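# Open the umbrella until it latches, leave it on table

## Task

Spread the umbrella open far enough that its latch catches and holds it open, then set it down on the table so that it rests on two supports: its handle and the rim of its canopy.

## Robot and tools

Robot: two 6-joint arms, left_arm and right_arm, each ending in a parallel gripper. Joint order for each arm, used in every row and every per-joint result list: waist, shoulder, elbow, wrist pitch, wrist yaw, wrist roll. Stated ranges (rad): waist -2.618 to 3.054, shoulder 0.000 to 3.142, elbow 0.000 to 3.142, wrist pitch -1.571 to 1.571, wrist yaw -1.571 to 1.571, wrist roll -2.094 to 2.094. The true end stops may differ from these by up to 0.059 rad.

Frames: the scene frame has its origin at table-top height halfway between the arms' nominal bases, +z up, +x out across the table, left_arm on the +y side (image left/right may not match). Calibrated bases in the scene frame: left_arm at (-0.009, +0.310, 0) m, quat_wxyz (+1.000, 0, 0, -0.013); right_arm at (+0.018, -0.275, 0) m, quat_wxyz (+0.999, 0, 0, +0.033); both have +z up. Each arm's end_effector_position (m) and end_effector_quat_wxyz are reported in that arm's own base frame and can be a few cm off. Fixed cameras and the table are in the scene frame. The gripper's fingers point along its +z and separate along its y; the reported position is the pinch point about 1 cm behind the fingertips.

execute_actions(actions, cameras): actions is a list of actions; each action is a table of 1 to 15 rows, each row one control step of 1/30 s; if fewer than 15 rows, the last row repeats to fill 15 steps. Every row is one flat list of 14 numbers in [-1, 1] covering both arms: left_arm's 6 joint values then its opening, then right_arm's 6 joint values then its opening. Joint values are offsets, not poses: they count from the Joint targets as they stood when that action began (not from the previous row), so sending the same offset in a later action moves further. Scale: 1.0 equals 2.224 rad for waist, shoulder and elbow, and 8.485 rad for the three wrist joints. The opening is absolute: +1 fully open, -1 closed. An empty actions list just returns state and images. cameras selects images: omitted, null or ["all"] gives all, [] gives none; an unknown name invalidates the call. An action that would push a joint more than 0.059 rad beyond its range is rejected for both arms; if the first action fails this or anything is malformed, the whole call is rejected.

move(target, speed, blend, opening_speed, blocking, cameras): target is one 14-number row as above, or a list of up to 15 such rows (waypoints); every row's joint offsets count from the same current Joint targets, not from the previous waypoint, using the same scale; openings are absolute. All joints travel together, so the hand traces a curve and does not avoid obstacles or the other arm. speed: rad/s for the joint with the farthest to go, 0.01 to 12.57, default 0.5, one number or one per waypoint. blend: rad, how closely corners are passed (0 default stops at each). opening_speed: rate of the commanded opening per second on the -1..+1 scale, at least 0.2. blocking=false returns after about 0.5 s while the move continues. The result adds a move: line: done, off_target (resting more than 0.035 rad from target), moving, held (a check withheld steps or stopped the path) or fault, plus limits=held if steps were held back. done does not prove contact or lack of it. Faster moves and targets set deeper past a contact hit and press harder.

wait(seconds 0 to 10, cameras) lets time pass holding the last command; a running move keeps going. stop(cameras) brakes a running move. zoom_image(camera, region) enlarges [x0, y0, x1, y1] pixels (origin top-left, at most 504x504) of a camera's latest image. read_manual(section, default "licences") returns licence text only. finished_scene(scene) ends the current scene irreversibly; pass its number as shown in results.

Cameras: cam_high, cam_low, cam_left_wrist, cam_right_wrist, all 896x504.

Result lines: Joint positions and Joint velocities per arm (rad, rad/s, then finger gap in m; 0.094 m is fully open; "within noise" means essentially still). Joint targets is the base that your next offsets count from. Tool commands shows current gripper commands. grip_measured is the measured opening on the command scale (reads a bit wide when empty, narrower than a firmly squeezed part). grip_effort_nm is gripper motor effort, negative closing, not a finger force. Joint torques include the arm's own weight; joints 1 to 3 wrap at ±28 N m. "joint sent to its limit" means a joint was stopped at its true end. "joint command not followed" means the clearance check altered targets. MOTOR HOT appears near 75 °C; at 90 °C an OVER-TEMPERATURE FAULT folds that arm and it stays idle; at 100 °C it goes limp.

Motion limits: per step each joint target stays within 0.339 rad (big joints) or 2.2 rad (wrist) of its measured angle, and targets that would put a gripper over 200 mm from where it is get scaled back, so large offsets may need several actions. Tiny offsets may not start a joint.

Cautions: the umbrella must stay on the table; do not drop it, release it while moving, slam, hit or shove it hard. Keep the two arms from hitting or pressing each other, and never close one gripper on the other's fingers. To grip, the fingers press at full force once commanded roughly 0.05 below the touching reading (more for round or soft items); close slowly on fragile parts. To release, command an opening clearly above grip_measured. To end a push, send targets back past the current Joint positions. To keep a gripper unchanged, resend its current command (0 is a real command). Avoid long holds of loads, stretched poses or pushing at unreachable poses, which heat motors. Any arm stop wastes effort; smooth, low-effort motion is preferred.

Each tool is called after "Call:" as name(argument=value, ...) on one line, values as JSON.

## Session

Call:
execute_actions(actions=[])

Call:
zoom_image(camera="cam_high", region=[330, 130, 660, 330])

Scene clock: 0.00 s.
left_arm: end_effector_position=(+0.2500, -0.0123, +0.3278) grip_measured=+1.000 grip_effort_nm=n/a end_effector_quat_wxyz=(+0.642, -0.043, +0.693, -0.325) | right_arm: end_effector_position=(+0.1833, +0.1630, +0.3199) grip_measured=+1.000 grip_effort_nm=n/a end_effector_quat_wxyz=(+0.645, -0.021, +0.709, +0.285)
Joint positions: left_arm=[0.582 0.519 0.548 0.036 0.987 -0.586 0.094] | right_arm=[1.303 0.45 0.567 -0.127 0.857 0.394 0.094]
Joint velocities: within noise
Joint torques (N m): no reading
Motor temperatures (°C): left_arm=[34 33 38 34 33 31 30] | right_arm=[35 34 33 34 33 34 34]
Heat: left arm: 38 °C; right arm: 35 °C.
Joint targets: left_arm=[0.582 0.513 0.554 0.032 0.987 -0.582] | right_arm=[1.303 0.446 0.575 -0.131 0.857 0.391]
Tool commands: left_gripper/opening=+1.0 right_gripper/opening=+1.0

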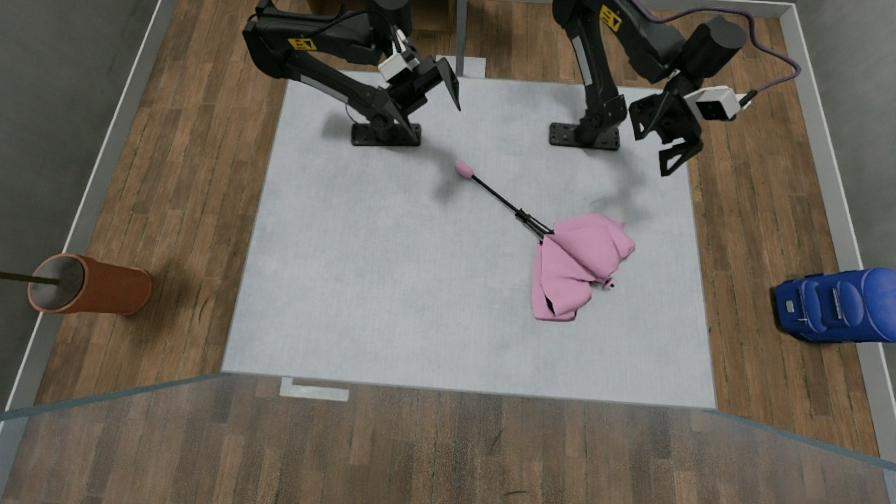

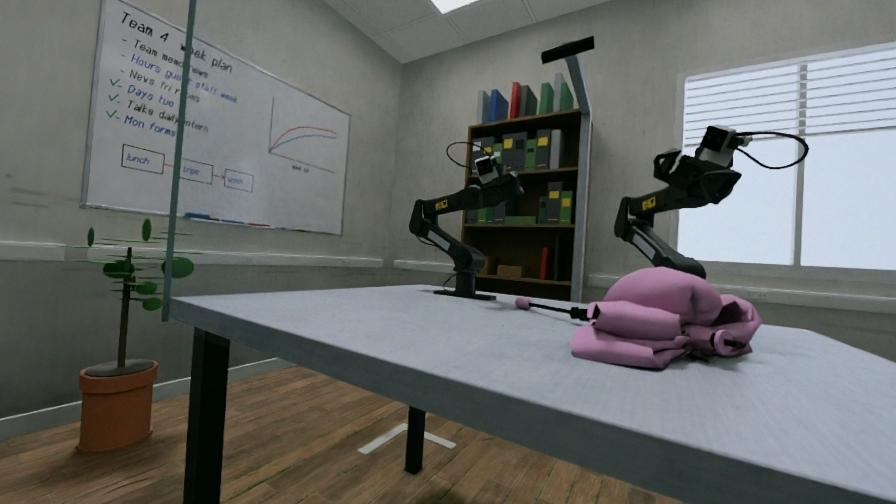

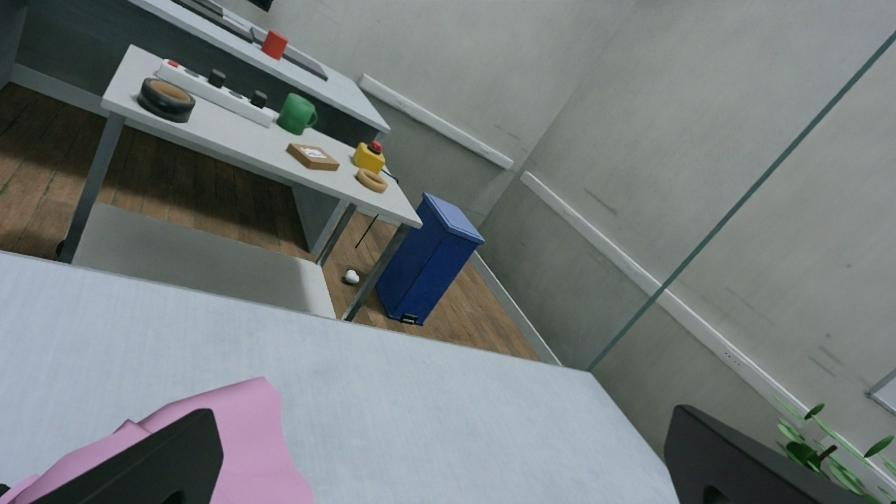

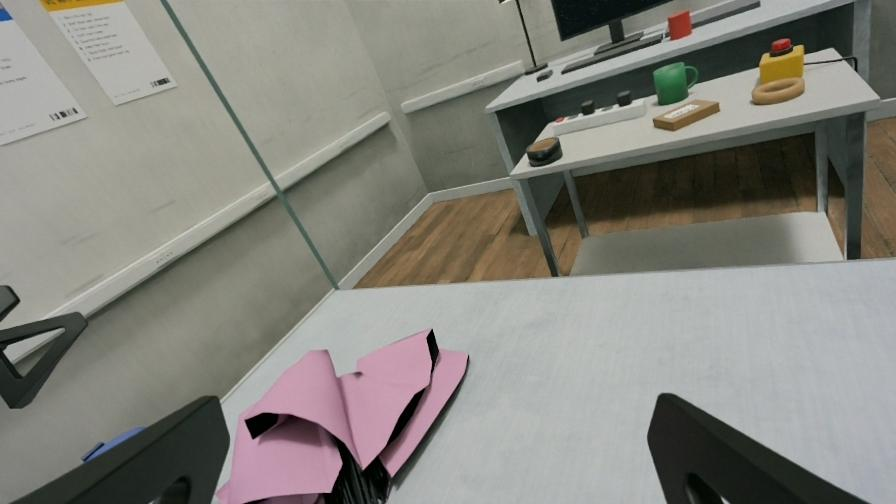

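Scaled by 1.527 from the camera's image (finer frame: 1280x720).

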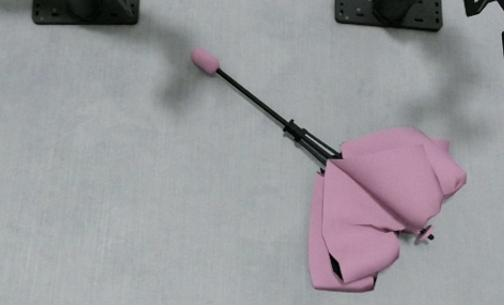

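Call:
move(target=[0,0,0,0,0,0,1,-0.1331,0.5755,0.254,-0.0079,-0.0885,-0.0331,1], speed=0.8)

Scene clock: 7.73 s.
left_arm: end_effector_position=(+0.2500, -0.0123, +0.3278) grip_measured=+1.000 grip_effort_nm=-0.002 end_effector_quat_wxyz=(+0.642, -0.043, +0.693, -0.325) | right_arm: end_effector_position=(+0.2646, +0.3841, +0.1106) grip_measured=+1.000 grip_effort_nm=-0.032 end_effector_quat_wxyz=(+0.346, -0.378, +0.845, +0.156)
Joint positions: left_arm=[0.582 0.519 0.548 0.036 0.987 -0.586 0.094] | right_arm=[1.01 1.718 1.106 -0.188 0.116 0.121 0.094]
Joint torques (N m): left_arm=[0.02 0.5 7.84 1.93 -0.04 0.08] | right_arm=[-0.27 -6.63 10.09 1.41 -0.03 -0.09]
Heat: left arm: 39 °C; right arm: 35 °C.
Joint targets: left_arm=[0.582 0.513 0.554 0.032 0.987 -0.582] | right_arm=[1.007 1.726 1.140 -0.198 0.106 0.111]
move: done

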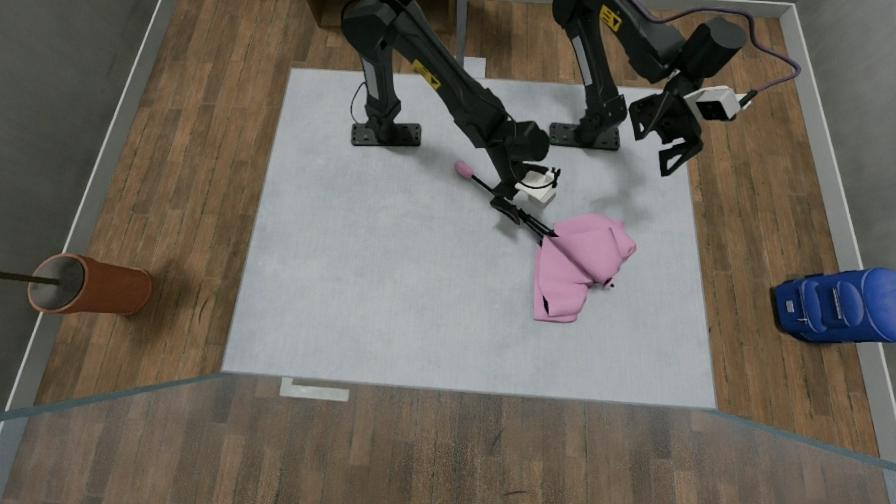

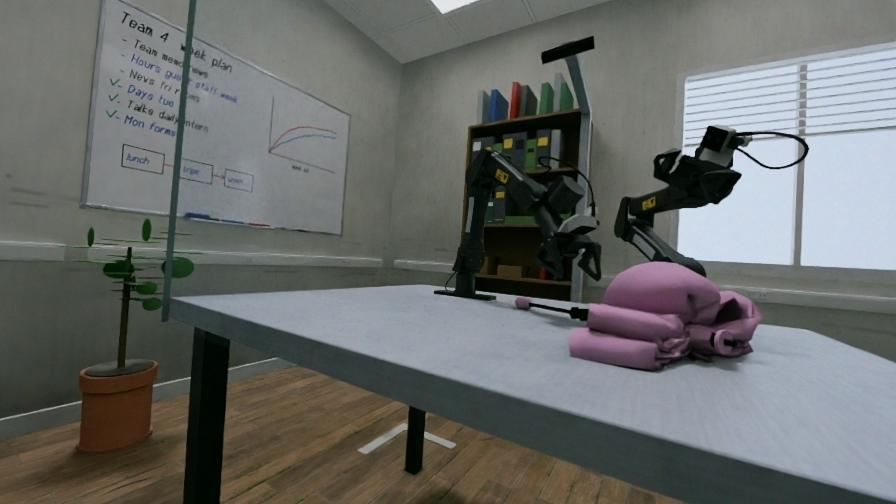

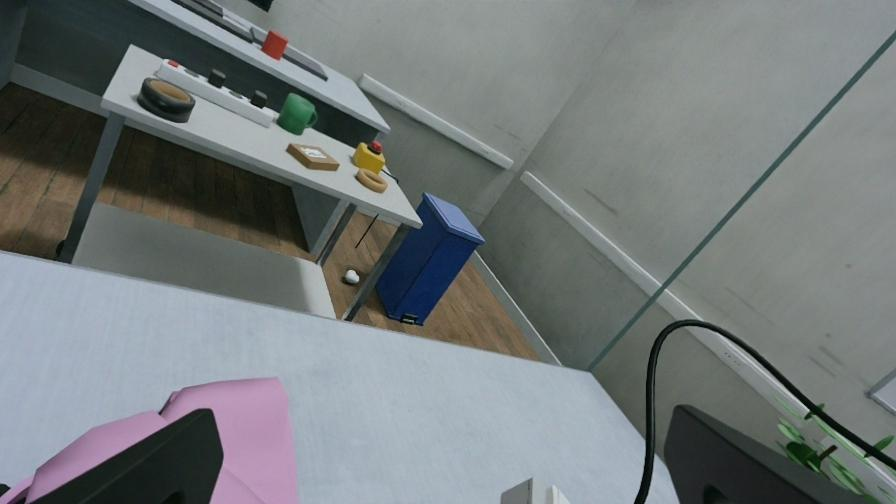

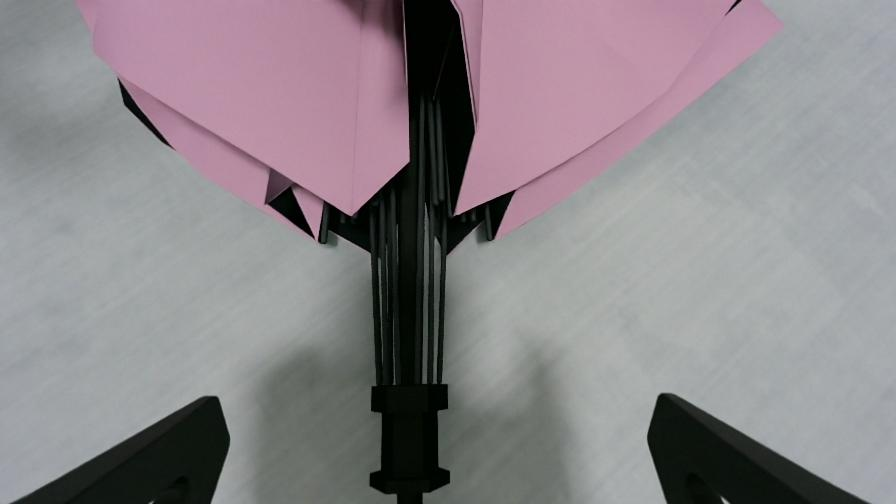

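Call:
move(target=[0,0,0,0,0,0,1,0.0137,0.0651,-0.0698,0.035,0.0025,0.0025,1], speed=0.3, cameras=["cam_right_wrist"])

Scene clock: 13.80 s.
left_arm: end_effector_position=(+0.2500, -0.0123, +0.3278) grip_measured=+1.000 grip_effort_nm=-0.007 end_effector_quat_wxyz=(+0.642, -0.043, +0.693, -0.325) | right_arm: end_effector_position=(+0.2613, +0.3994, +0.0533) grip_measured=+1.000 grip_effort_nm=-0.032 end_effector_quat_wxyz=(+0.353, -0.384, +0.837, +0.167)
Joint positions: left_arm=[0.582 0.519 0.548 0.036 0.987 -0.586 0.094] | right_arm=[1.032 1.856 1 0.081 0.116 0.123 0.094]
Joint torques (N m): left_arm=[0.02 0.53 7.83 1.93 -0.05 0.09] | right_arm=[0.51 -6.67 5.18 1.71 0.19 0.11]
Heat: left arm: 39 °C; right arm: 36 °C.
Joint targets: left_arm=[0.582 0.513 0.554 0.032 0.987 -0.582] | right_arm=[1.037 1.871 0.985 0.099 0.127 0.132]
move: done

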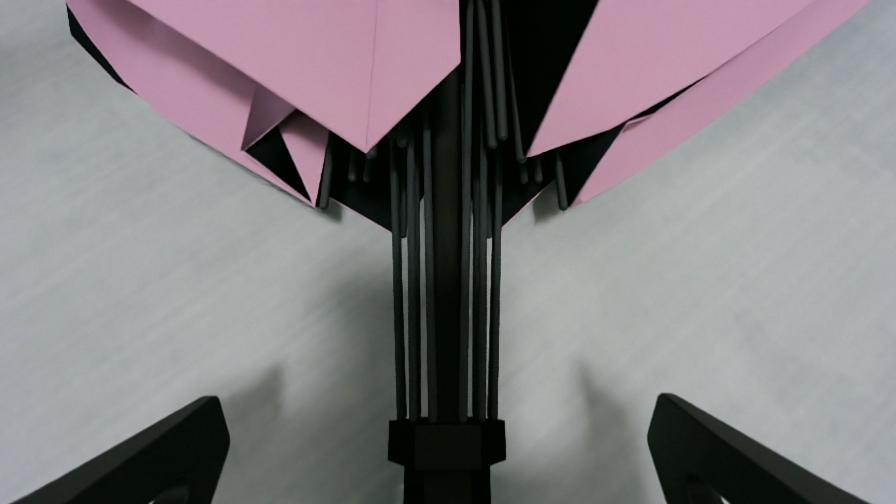

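Call:
move(target=[0,0,0,0,0,0,1,0.0058,0.0117,-0.0445,0.0145,0.0011,0.0012,1], speed=0.15, cameras=["cam_right_wrist"])

Scene clock: 18.13 s.
left_arm: end_effector_position=(+0.2500, -0.0123, +0.3278) grip_measured=+1.000 grip_effort_nm=-0.007 end_effector_quat_wxyz=(+0.642, -0.043, +0.693, -0.325) | right_arm: end_effector_position=(+0.2506, +0.3907, +0.0278) grip_measured=+1.000 grip_effort_nm=-0.042 end_effector_quat_wxyz=(+0.353, -0.385, +0.836, +0.168)
Joint positions: left_arm=[0.582 0.519 0.548 0.036 0.987 -0.586 0.094] | right_arm=[1.045 1.88 0.902 0.204 0.122 0.132 0.094]
Joint torques (N m): left_arm=[0.03 0.51 7.83 1.93 -0.05 0.09] | right_arm=[0.57 -6.31 4.77 1.69 0.23 0.11]
Heat: left arm: 39 °C; right arm: 37 °C.
Joint targets: left_arm=[0.582 0.513 0.554 0.032 0.987 -0.582] | right_arm=[1.050 1.897 0.886 0.222 0.137 0.142]
move: done

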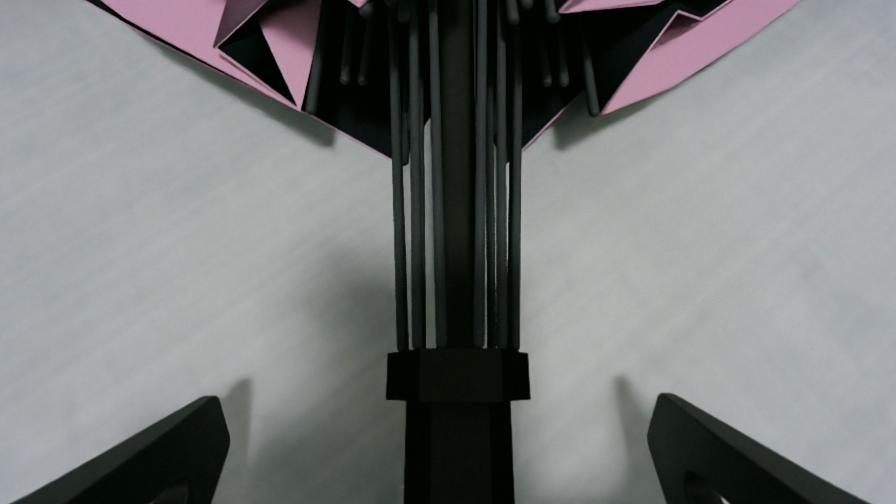

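Call:
move(target=[[0,0,0,0,0,0,1,0,0.0142,-0.0056,0.0052,0,0,1],[0,0,0,0,0,0,1,0,0.0142,-0.0056,0.0052,0,0,-0.75]], speed=0.15, opening_speed=0.9, cameras=["cam_right_wrist"])

Scene clock: 24.40 s.
left_arm: end_effector_position=(+0.2500, -0.0123, +0.3278) grip_measured=+1.000 grip_effort_nm=0.002 end_effector_quat_wxyz=(+0.642, -0.043, +0.693, -0.325) | right_arm: end_effector_position=(+0.2523, +0.3909, +0.0185) grip_measured=-0.555 grip_effort_nm=-1.053 end_effector_quat_wxyz=(+0.357, -0.382, +0.836, +0.167)
Joint positions: left_arm=[0.582 0.519 0.548 0.036 0.987 -0.586 0.094] | right_arm=[1.045 1.91 0.89 0.251 0.129 0.134 0.021]
Joint torques (N m): left_arm=[0.03 0.51 7.84 1.93 -0.04 0.09] | right_arm=[0.5 -6.34 4.51 1.7 0.15 0.1]
Heat: left arm: 39 °C; right arm: 37 °C.
Joint targets: left_arm=[0.582 0.513 0.554 0.032 0.987 -0.582] | right_arm=[1.050 1.928 0.873 0.266 0.137 0.142]
move: done

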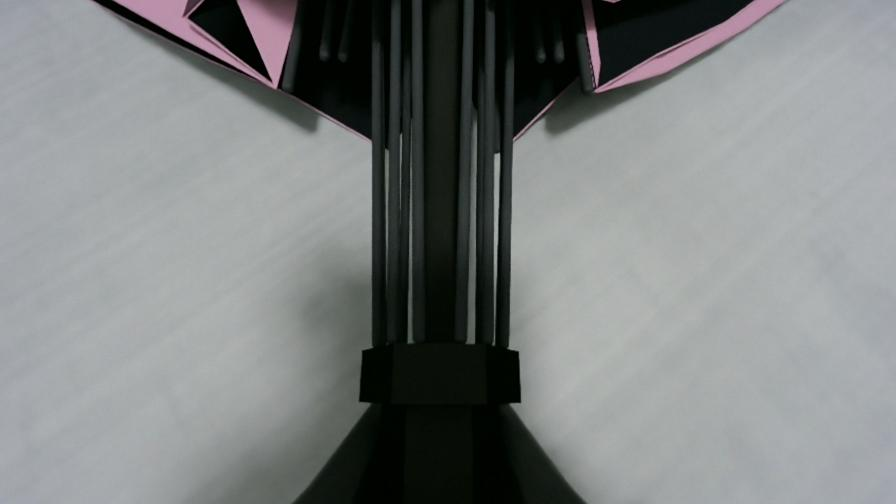

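Call:
move(target=[[0.36,0,0,0,0,0,1,0,-0.045,0.157,-0.053,0,0,-0.75],[0.36,0,0,0,0,0,1,-0.1178,-0.0868,0.4978,-0.1362,0.0606,0.0403,-0.75]], speed=[0.4,0.4], blend=0.1)

Scene clock: 33.90 s.
left_arm: end_effector_position=(+0.1843, +0.1693, +0.3278) grip_measured=+1.000 grip_effort_nm=-0.007 end_effector_quat_wxyz=(+0.718, -0.307, +0.623, -0.052) | right_arm: end_effector_position=(+0.3981, +0.2572, +0.3306) grip_measured=-0.572 grip_effort_nm=-1.062 end_effector_quat_wxyz=(+0.471, -0.018, +0.882, +0.003)
Joint positions: left_arm=[1.375 0.519 0.548 0.036 0.989 -0.586 0.094] | right_arm=[0.789 1.772 1.939 -0.914 0.61 0.473 0.02]
Joint velocities: left_arm=[0.007 -0.002 0.012 -0.051 -0.154 0.007 0] | right_arm=[within noise]
Joint torques (N m): left_arm=[0.69 0.51 7.86 1.93 -0.06 0.09] | right_arm=[-0.03 -10.29 10.5 1.72 0.73 0.11]
Heat: left arm: 40 °C; right arm: 38 °C.
Joint targets: left_arm=[1.383 0.513 0.554 0.032 0.987 -0.582] | right_arm=[0.788 1.735 1.980 -0.890 0.651 0.484]
move: off_target (right_arm); right_arm: the elbow is farthest, 0.041 rad from its target

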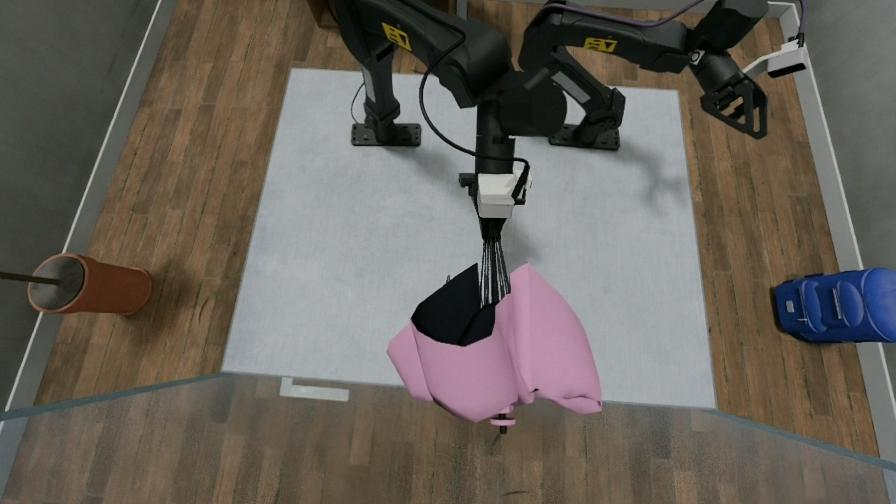

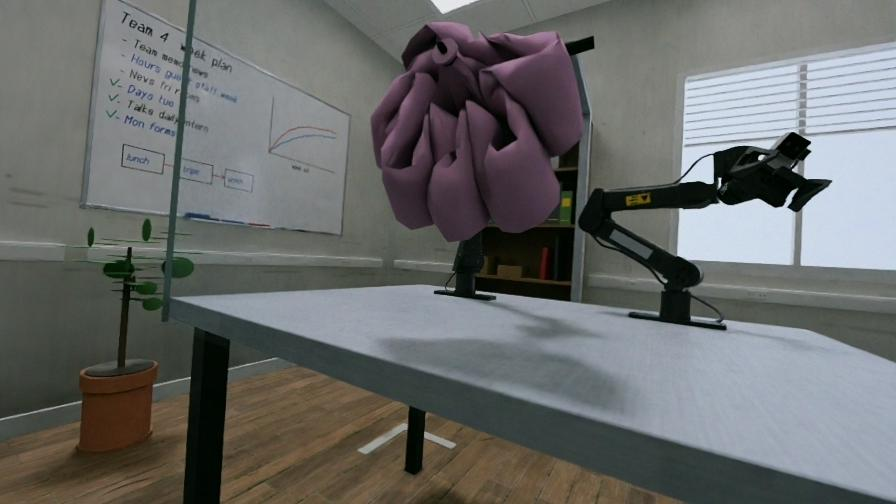

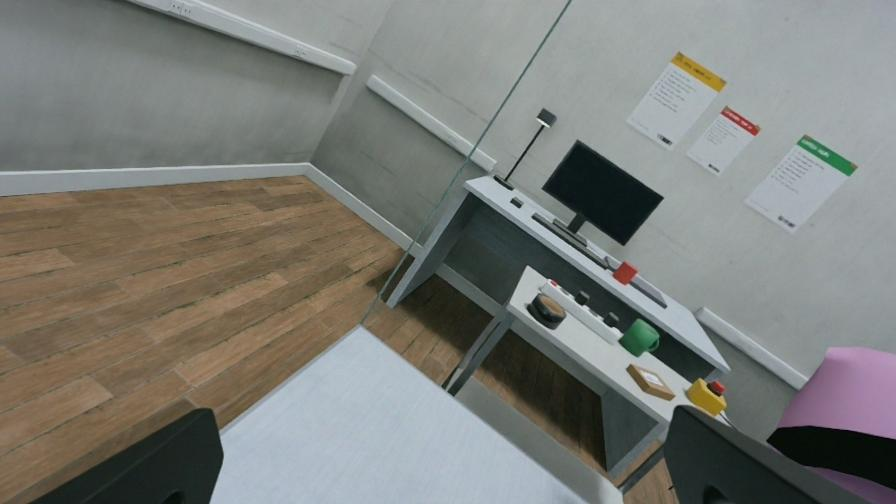

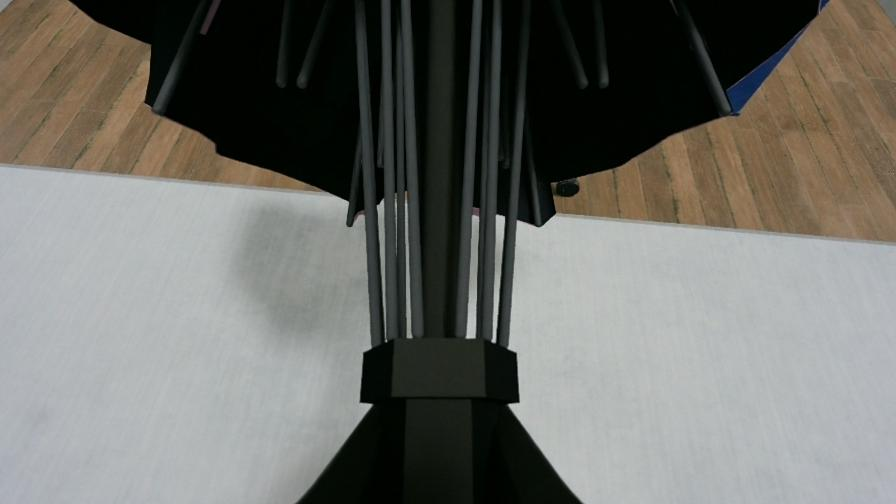

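Call:
move(target=[-0.8017,0.1326,0.0459,-0.0087,-0.0352,0.3014,0.3,0,0,0,0,0,0,-0.75], speed=0.8, cameras=["cam_high","cam_left_wrist"])

Scene clock: 40.13 s.
left_arm: end_effector_position=(+0.2267, -0.2163, +0.2830) grip_measured=+0.302 grip_effort_nm=-0.085 end_effector_quat_wxyz=(+0.606, +0.755, +0.075, +0.239) | right_arm: end_effector_position=(+0.3980, +0.2571, +0.3304) grip_measured=-0.572 grip_effort_nm=-1.062 end_effector_quat_wxyz=(+0.471, -0.018, +0.882, +0.003)
Joint positions: left_arm=[-0.395 0.805 0.624 -0.018 0.69 1.975 0.061] | right_arm=[0.789 1.772 1.939 -0.915 0.61 0.473 0.02]
Joint torques (N m): left_arm=[-0.46 -0.66 10.47 1.96 0.04 0.06] | right_arm=[-0.03 -10.35 10.58 1.72 0.73 0.11]
Heat: left arm: 40 °C; right arm: 38 °C.
Joint targets: left_arm=[-0.400 0.807 0.656 -0.042 0.688 1.975] | right_arm=[0.788 1.735 1.980 -0.889 0.651 0.484]
move: off_target (right_arm); right_arm: the elbow is farthest, 0.041 rad from its target

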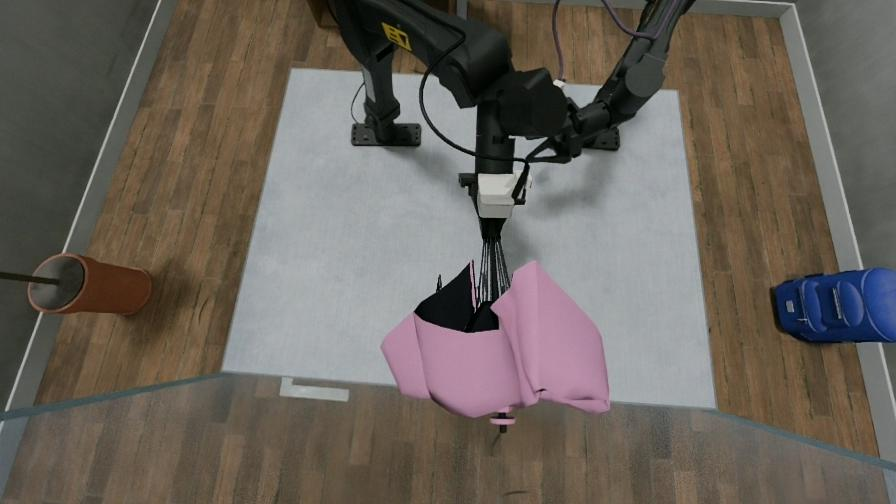

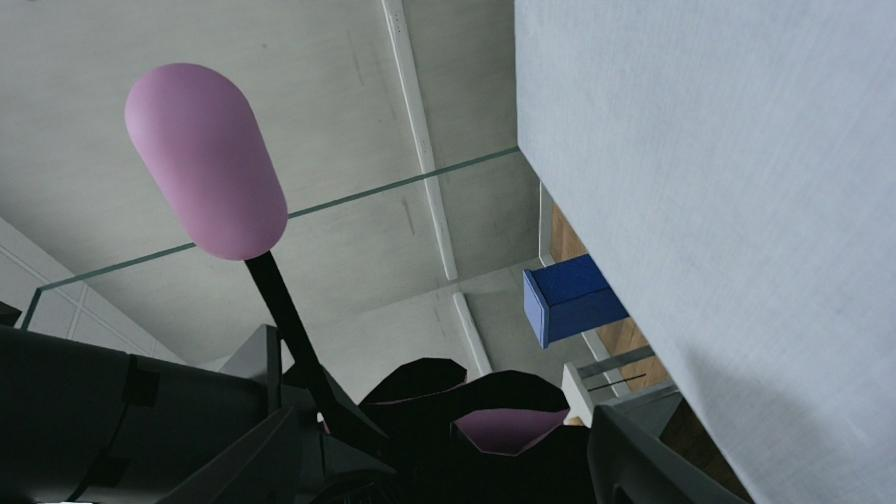

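Call:
move(target=[-0.0117,0.085,0.1335,-0.0145,0.0088,-0.0342,0,0,0,0,0,0,0,-0.75], speed=0.4, cameras=["cam_left_wrist"])

Scene clock: 47.77 s.
left_arm: end_effector_position=(+0.2432, -0.2404, +0.3428) grip_measured=+0.001 grip_effort_nm=-0.090 end_effector_quat_wxyz=(+0.641, +0.742, +0.151, +0.122) | right_arm: end_effector_position=(+0.3980, +0.2571, +0.3304) grip_measured=-0.572 grip_effort_nm=-1.067 end_effector_quat_wxyz=(+0.471, -0.018, +0.882, +0.003)
Joint positions: left_arm=[-0.419 0.991 0.926 -0.14 0.752 1.699 0.047] | right_arm=[0.789 1.772 1.939 -0.915 0.61 0.473 0.02]
Joint torques (N m): left_arm=[-0.62 -1.57 9.94 1.91 0.18 -0.11] | right_arm=[0.01 -10.3 10.5 1.72 0.72 0.12]
Motor temperatures (°C): left_arm=[34 33 41 39 33 31 30] | right_arm=[35 39 36 38 33 34 35]
Heat: left arm: 41 °C; right arm: 39 °C.
Joint targets: left_arm=[-0.426 0.996 0.953 -0.165 0.763 1.685] | right_arm=[0.788 1.735 1.980 -0.890 0.651 0.484]
move: off_target (right_arm); right_arm: the elbow is farthest, 0.041 rad from its target

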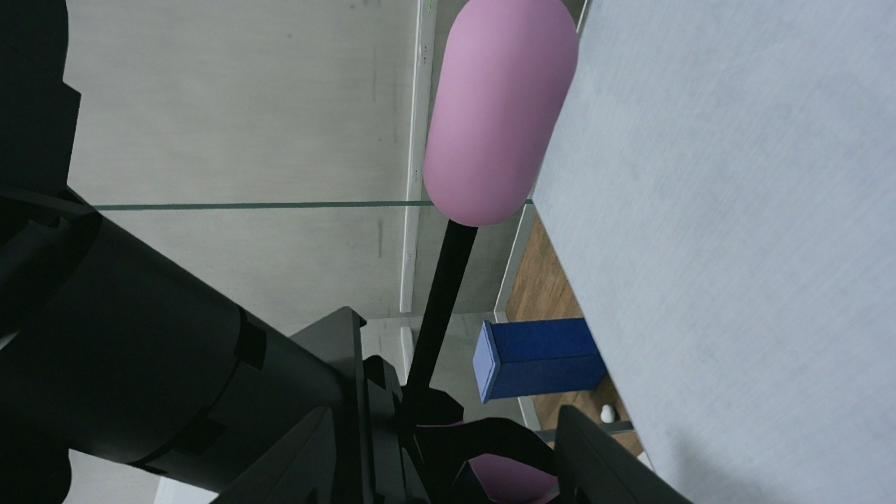

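Call:
move(target=[-0.0787,0.08,0.0346,0.0152,-0.0202,0.01,-0.1,0,0,0,0,0,0,-0.75], speed=0.2, cameras=["cam_left_wrist"])

Scene clock: 52.20 s.
left_arm: end_effector_position=(+0.2606, -0.2959, +0.3351) grip_measured=-0.098 grip_effort_nm=-0.076 end_effector_quat_wxyz=(+0.629, +0.756, +0.109, +0.146) | right_arm: end_effector_position=(+0.3980, +0.2571, +0.3304) grip_measured=-0.572 grip_effort_nm=-1.062 end_effector_quat_wxyz=(+0.471, -0.018, +0.882, +0.003)
Joint positions: left_arm=[-0.596 1.168 0.998 -0.033 0.594 1.77 0.042] | right_arm=[0.789 1.772 1.939 -0.915 0.61 0.473 0.02]
Joint torques (N m): left_arm=[-0.46 -2.89 10.52 2.22 0.04 0.03] | right_arm=[-0.02 -10.33 10.54 1.72 0.71 0.12]
Heat: left arm: 41 °C; right arm: 39 °C.
Joint targets: left_arm=[-0.601 1.175 1.030 -0.036 0.591 1.770] | right_arm=[0.788 1.735 1.980 -0.889 0.651 0.484]
move: off_target (right_arm); right_arm: the elbow is farthest, 0.041 rad from its target

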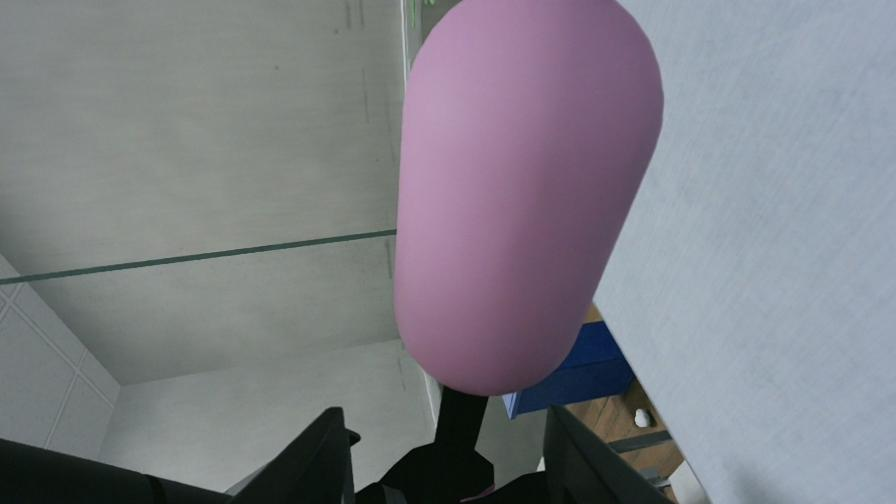

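Call:
move(target=[[0,0,0,0,0,0,-1,0,0,0,0,0,0,-0.75],[-0.0225,0,0,0,0.0354,0,-1,-0.0346,0.0755,0.116,0.0054,-0.0071,-0.0072,-0.75],[-0.0675,0,0,0,0.0708,0,-1,-0.0499,0.1115,0.172,0.0084,-0.0101,-0.0102,-0.75]], speed=0.17, opening_speed=1.0)

Scene clock: 60.00 s.
left_arm: end_effector_position=(+0.1125, -0.3265, +0.3587) grip_measured=-0.992 grip_effort_nm=-0.442 end_effector_quat_wxyz=(+0.676, +0.714, -0.150, -0.104) | right_arm: end_effector_position=(+0.4661, +0.2607, +0.3906) grip_measured=-0.574 grip_effort_nm=-1.067 end_effector_quat_wxyz=(+0.535, +0.013, +0.844, +0.045)
Joint positions: left_arm=[-0.744 1.168 1.01 -0.012 1.181 1.783 0] | right_arm=[0.684 1.973 2.319 -0.867 0.551 0.39 0.02]
Joint torques (N m): left_arm=[-0.57 -2.66 9.24 1.65 0.17 -0.09] | right_arm=[-0.64 -7.95 10.5 2.14 0.33 0.08]
Heat: left arm: 41 °C; right arm: 39 °C.
Joint targets: left_arm=[-0.751 1.175 1.030 -0.036 1.192 1.770] | right_arm=[0.677 1.983 2.363 -0.818 0.565 0.397]
move: off_target (right_arm); right_arm: the wrist pitch is farthest, 0.050 rad from its target

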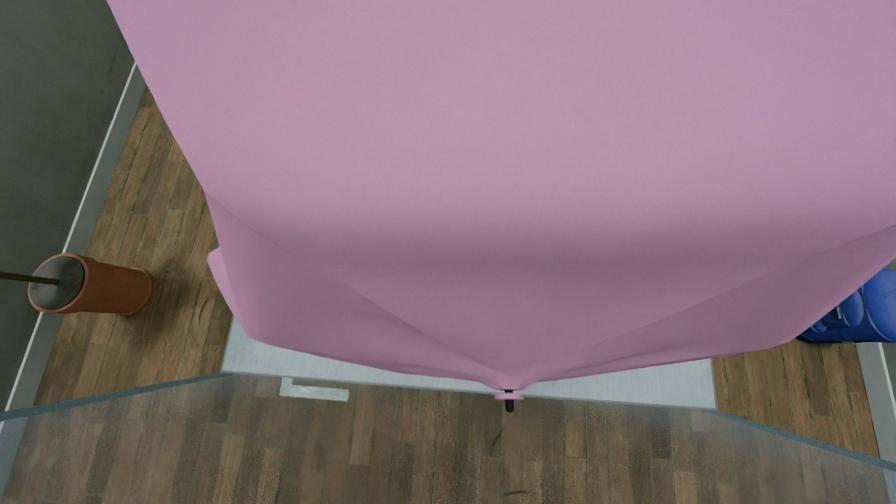

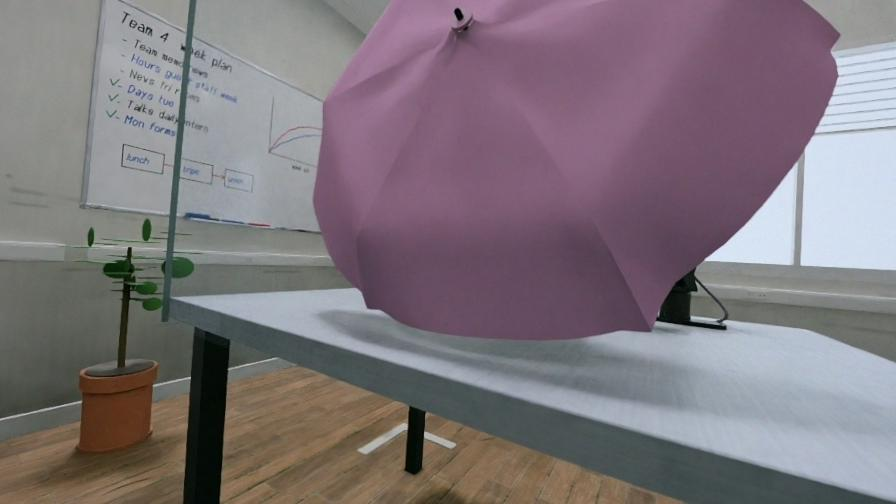

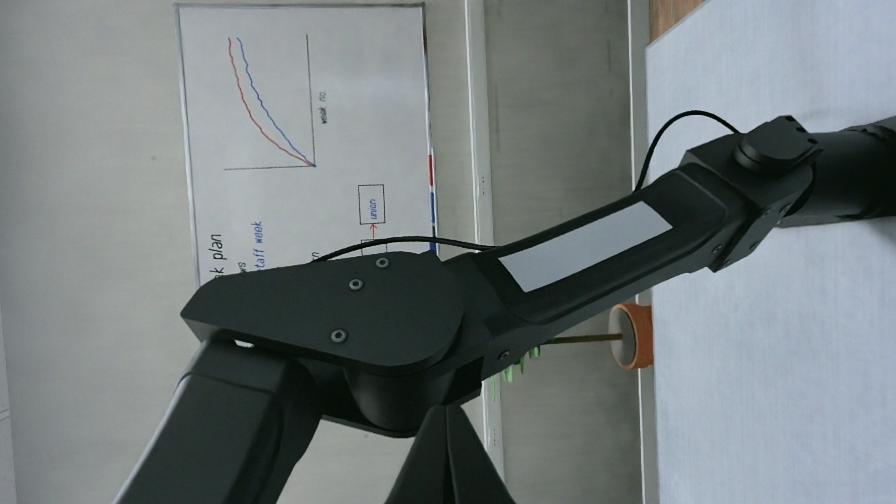

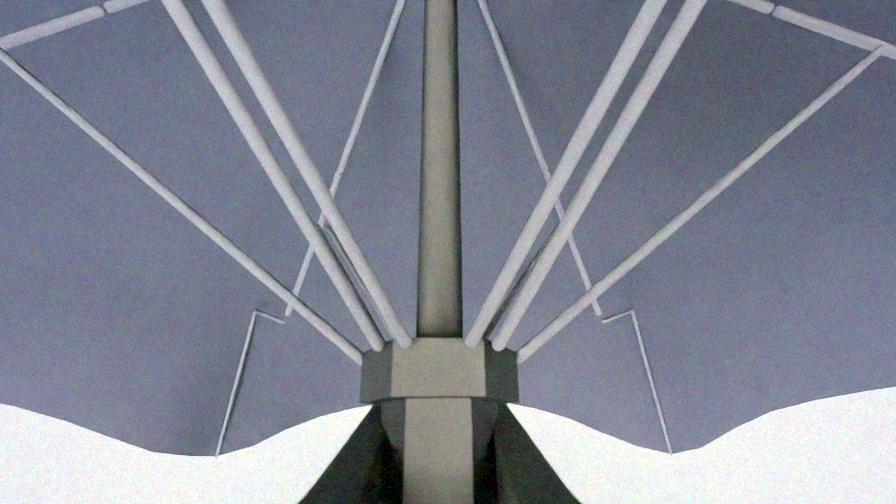

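Call:
move(target=[[0.28,-0.08,-0.08,0,0,0,0.2,0,0,0,0,0,0,-0.75],[0.1115,-0.165,-0.168,-0.0007,-0.0594,0.0242,0.2,0.0157,-0.036,-0.0562,-0.0031,0.003,0.003,-0.75]], speed=0.5, cameras=["cam_left_wrist"])

Scene clock: 66.20 s.
left_arm: end_effector_position=(+0.2061, -0.2402, +0.3023) grip_measured=+0.199 grip_effort_nm=0.071 end_effector_quat_wxyz=(+0.624, +0.750, +0.028, +0.219) | right_arm: end_effector_position=(+0.4577, +0.2675, +0.3731) grip_measured=-0.574 grip_effort_nm=-1.062 end_effector_quat_wxyz=(+0.520, +0.008, +0.853, +0.039)
Joint positions: left_arm=[-0.498 0.82 0.677 -0.02 0.692 1.975 0.056] | right_arm=[0.707 1.954 2.249 -0.864 0.563 0.412 0.02]
Joint torques (N m): left_arm=[-0.44 -1.87 6.26 1.98 0.01 0.03] | right_arm=[0.5 -12.7 5.75 1.81 0.51 0.11]
Heat: left arm: 40 °C; right arm: 40 °C.
Joint targets: left_arm=[-0.503 0.807 0.657 -0.042 0.688 1.975] | right_arm=[0.712 1.903 2.238 -0.845 0.591 0.423]
move: off_target (right_arm); right_arm: the shoulder is farthest, 0.051 rad from its target

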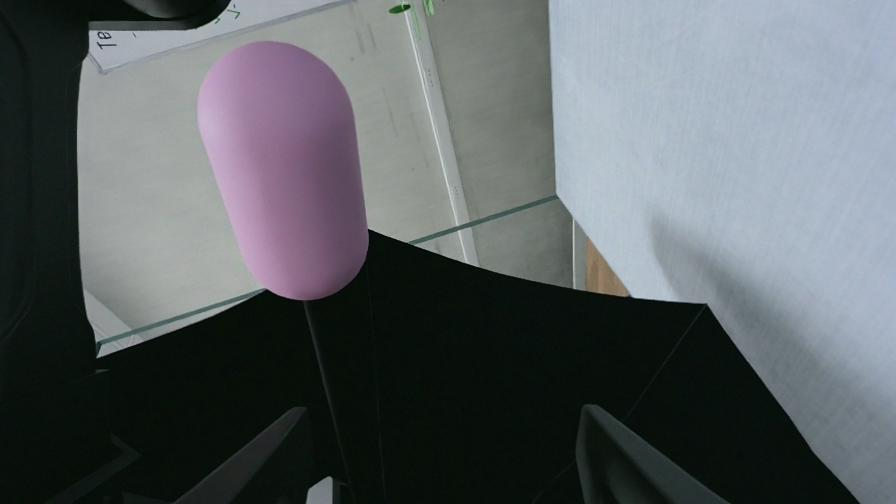

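Call:
move(target=[[0.0058,0.0324,0.1133,-0.0217,0.0014,-0.0206,0.1,0,0,0,0,0,0,-0.75],[-0.076,0.1165,0.1412,-0.0042,-0.0197,-0.0242,0.1,0,0,0,0,0,0,-0.75]], speed=[0.4,0.2], cameras=["cam_left_wrist"])

Scene clock: 76.27 s.
left_arm: end_effector_position=(+0.2301, -0.2932, +0.3340) grip_measured=+0.101 grip_effort_nm=-0.081 end_effector_quat_wxyz=(+0.625, +0.759, +0.099, +0.154) | right_arm: end_effector_position=(+0.4577, +0.2675, +0.3731) grip_measured=-0.574 grip_effort_nm=-1.057 end_effector_quat_wxyz=(+0.520, +0.008, +0.853, +0.039)
Joint positions: left_arm=[-0.667 1.062 0.938 -0.075 0.524 1.783 0.052] | right_arm=[0.707 1.954 2.249 -0.864 0.563 0.413 0.02]
Joint torques (N m): left_arm=[-0.44 -2.26 10.54 2.25 0.04 -0.11] | right_arm=[0.5 -12.68 5.74 1.84 0.51 0.11]
Heat: left arm: 40 °C; right arm: 40 °C.
Joint targets: left_arm=[-0.672 1.067 0.971 -0.078 0.521 1.770] | right_arm=[0.712 1.903 2.238 -0.845 0.591 0.423]
move: off_target (right_arm); right_arm: the shoulder is farthest, 0.051 rad from its target

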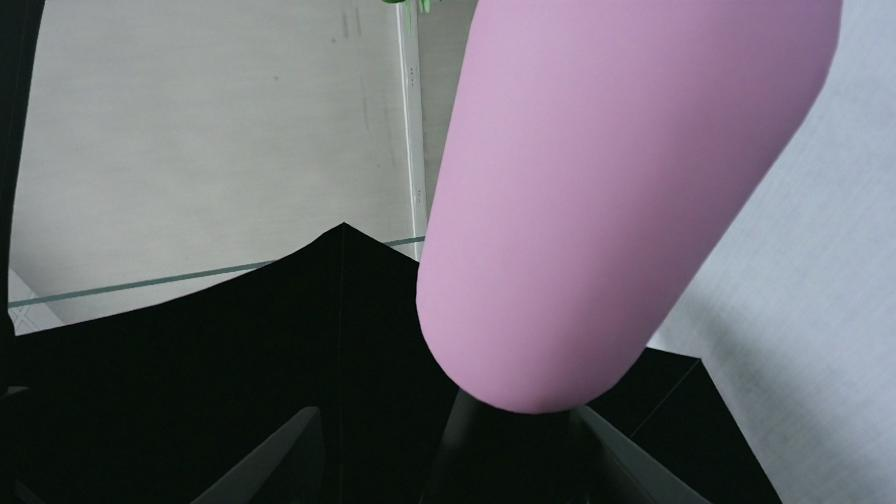

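Call:
move(target=[[0.009,0,-0.0112,0.003,-0.0024,0.0177,0.1,0,0,0,0,0,0,-0.75],[0.009,0,-0.0112,0.003,-0.0024,0.0177,-1,0,0,0,0,0,0,-0.75],[-0.052,-0.0456,-0.03,-0.003,-0.0035,0.0137,-1,-0.008,0.018,0.028,0.006,-0.0015,-0.0015,-0.75]], speed=0.15, opening_speed=1.0)

Scene clock: 84.27 s.
left_arm: end_effector_position=(+0.2178, -0.2933, +0.3424) grip_measured=-0.852 grip_effort_nm=-1.038 end_effector_quat_wxyz=(+0.611, +0.756, +0.061, +0.225) | right_arm: end_effector_position=(+0.4535, +0.2731, +0.3755) grip_measured=-0.575 grip_effort_nm=-1.062 end_effector_quat_wxyz=(+0.517, -0.001, +0.854, +0.048)
Joint positions: left_arm=[-0.752 1.002 0.92 -0.083 0.381 1.904 0.007] | right_arm=[0.715 1.954 2.263 -0.878 0.544 0.41 0.02]
Joint torques (N m): left_arm=[-3.07 -4.97 6.58 2.11 1.1 -0.15] | right_arm=[-2.1 -9.39 9.91 2.43 0.57 0.01]
Heat: left arm: 41 °C; right arm: 40 °C.
Joint targets: left_arm=[-0.788 0.965 0.904 -0.103 0.491 1.886] | right_arm=[0.695 1.943 2.300 -0.794 0.578 0.410]
move: off_target (left_arm, right_arm); left_arm: the wrist yaw is farthest, 0.111 rad from its target; right_arm: the wrist pitch is farthest, 0.083 rad from its target

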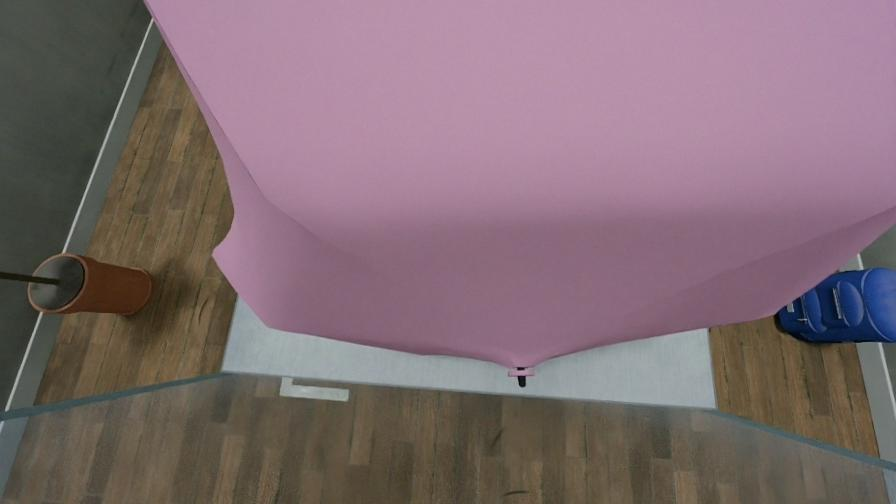

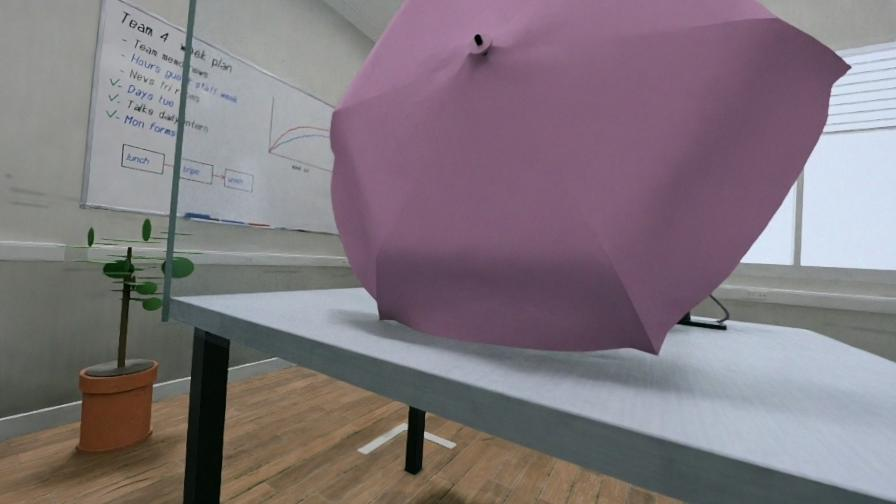

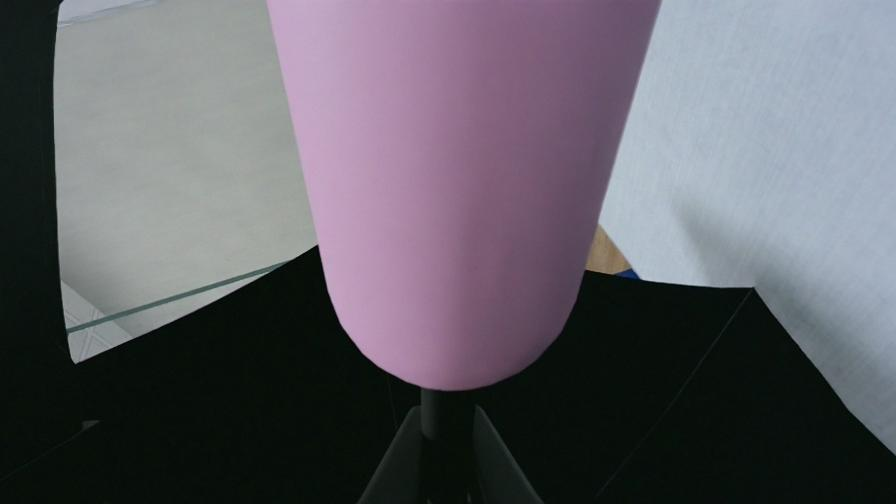

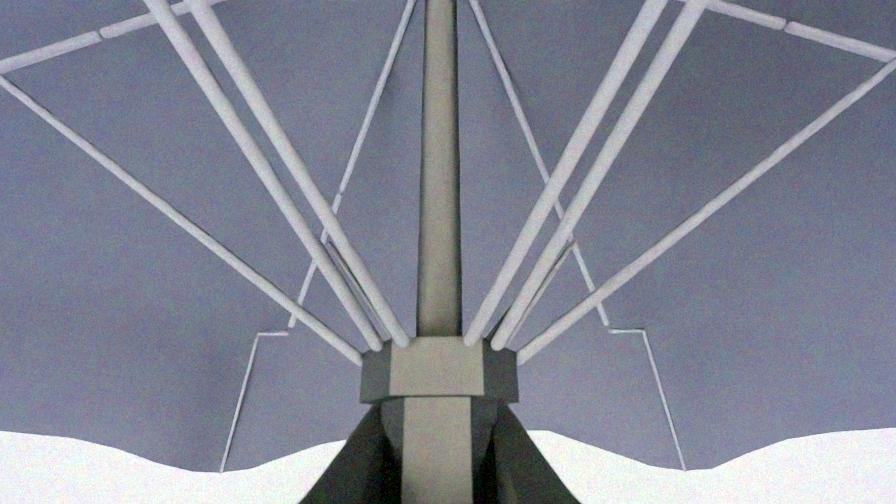

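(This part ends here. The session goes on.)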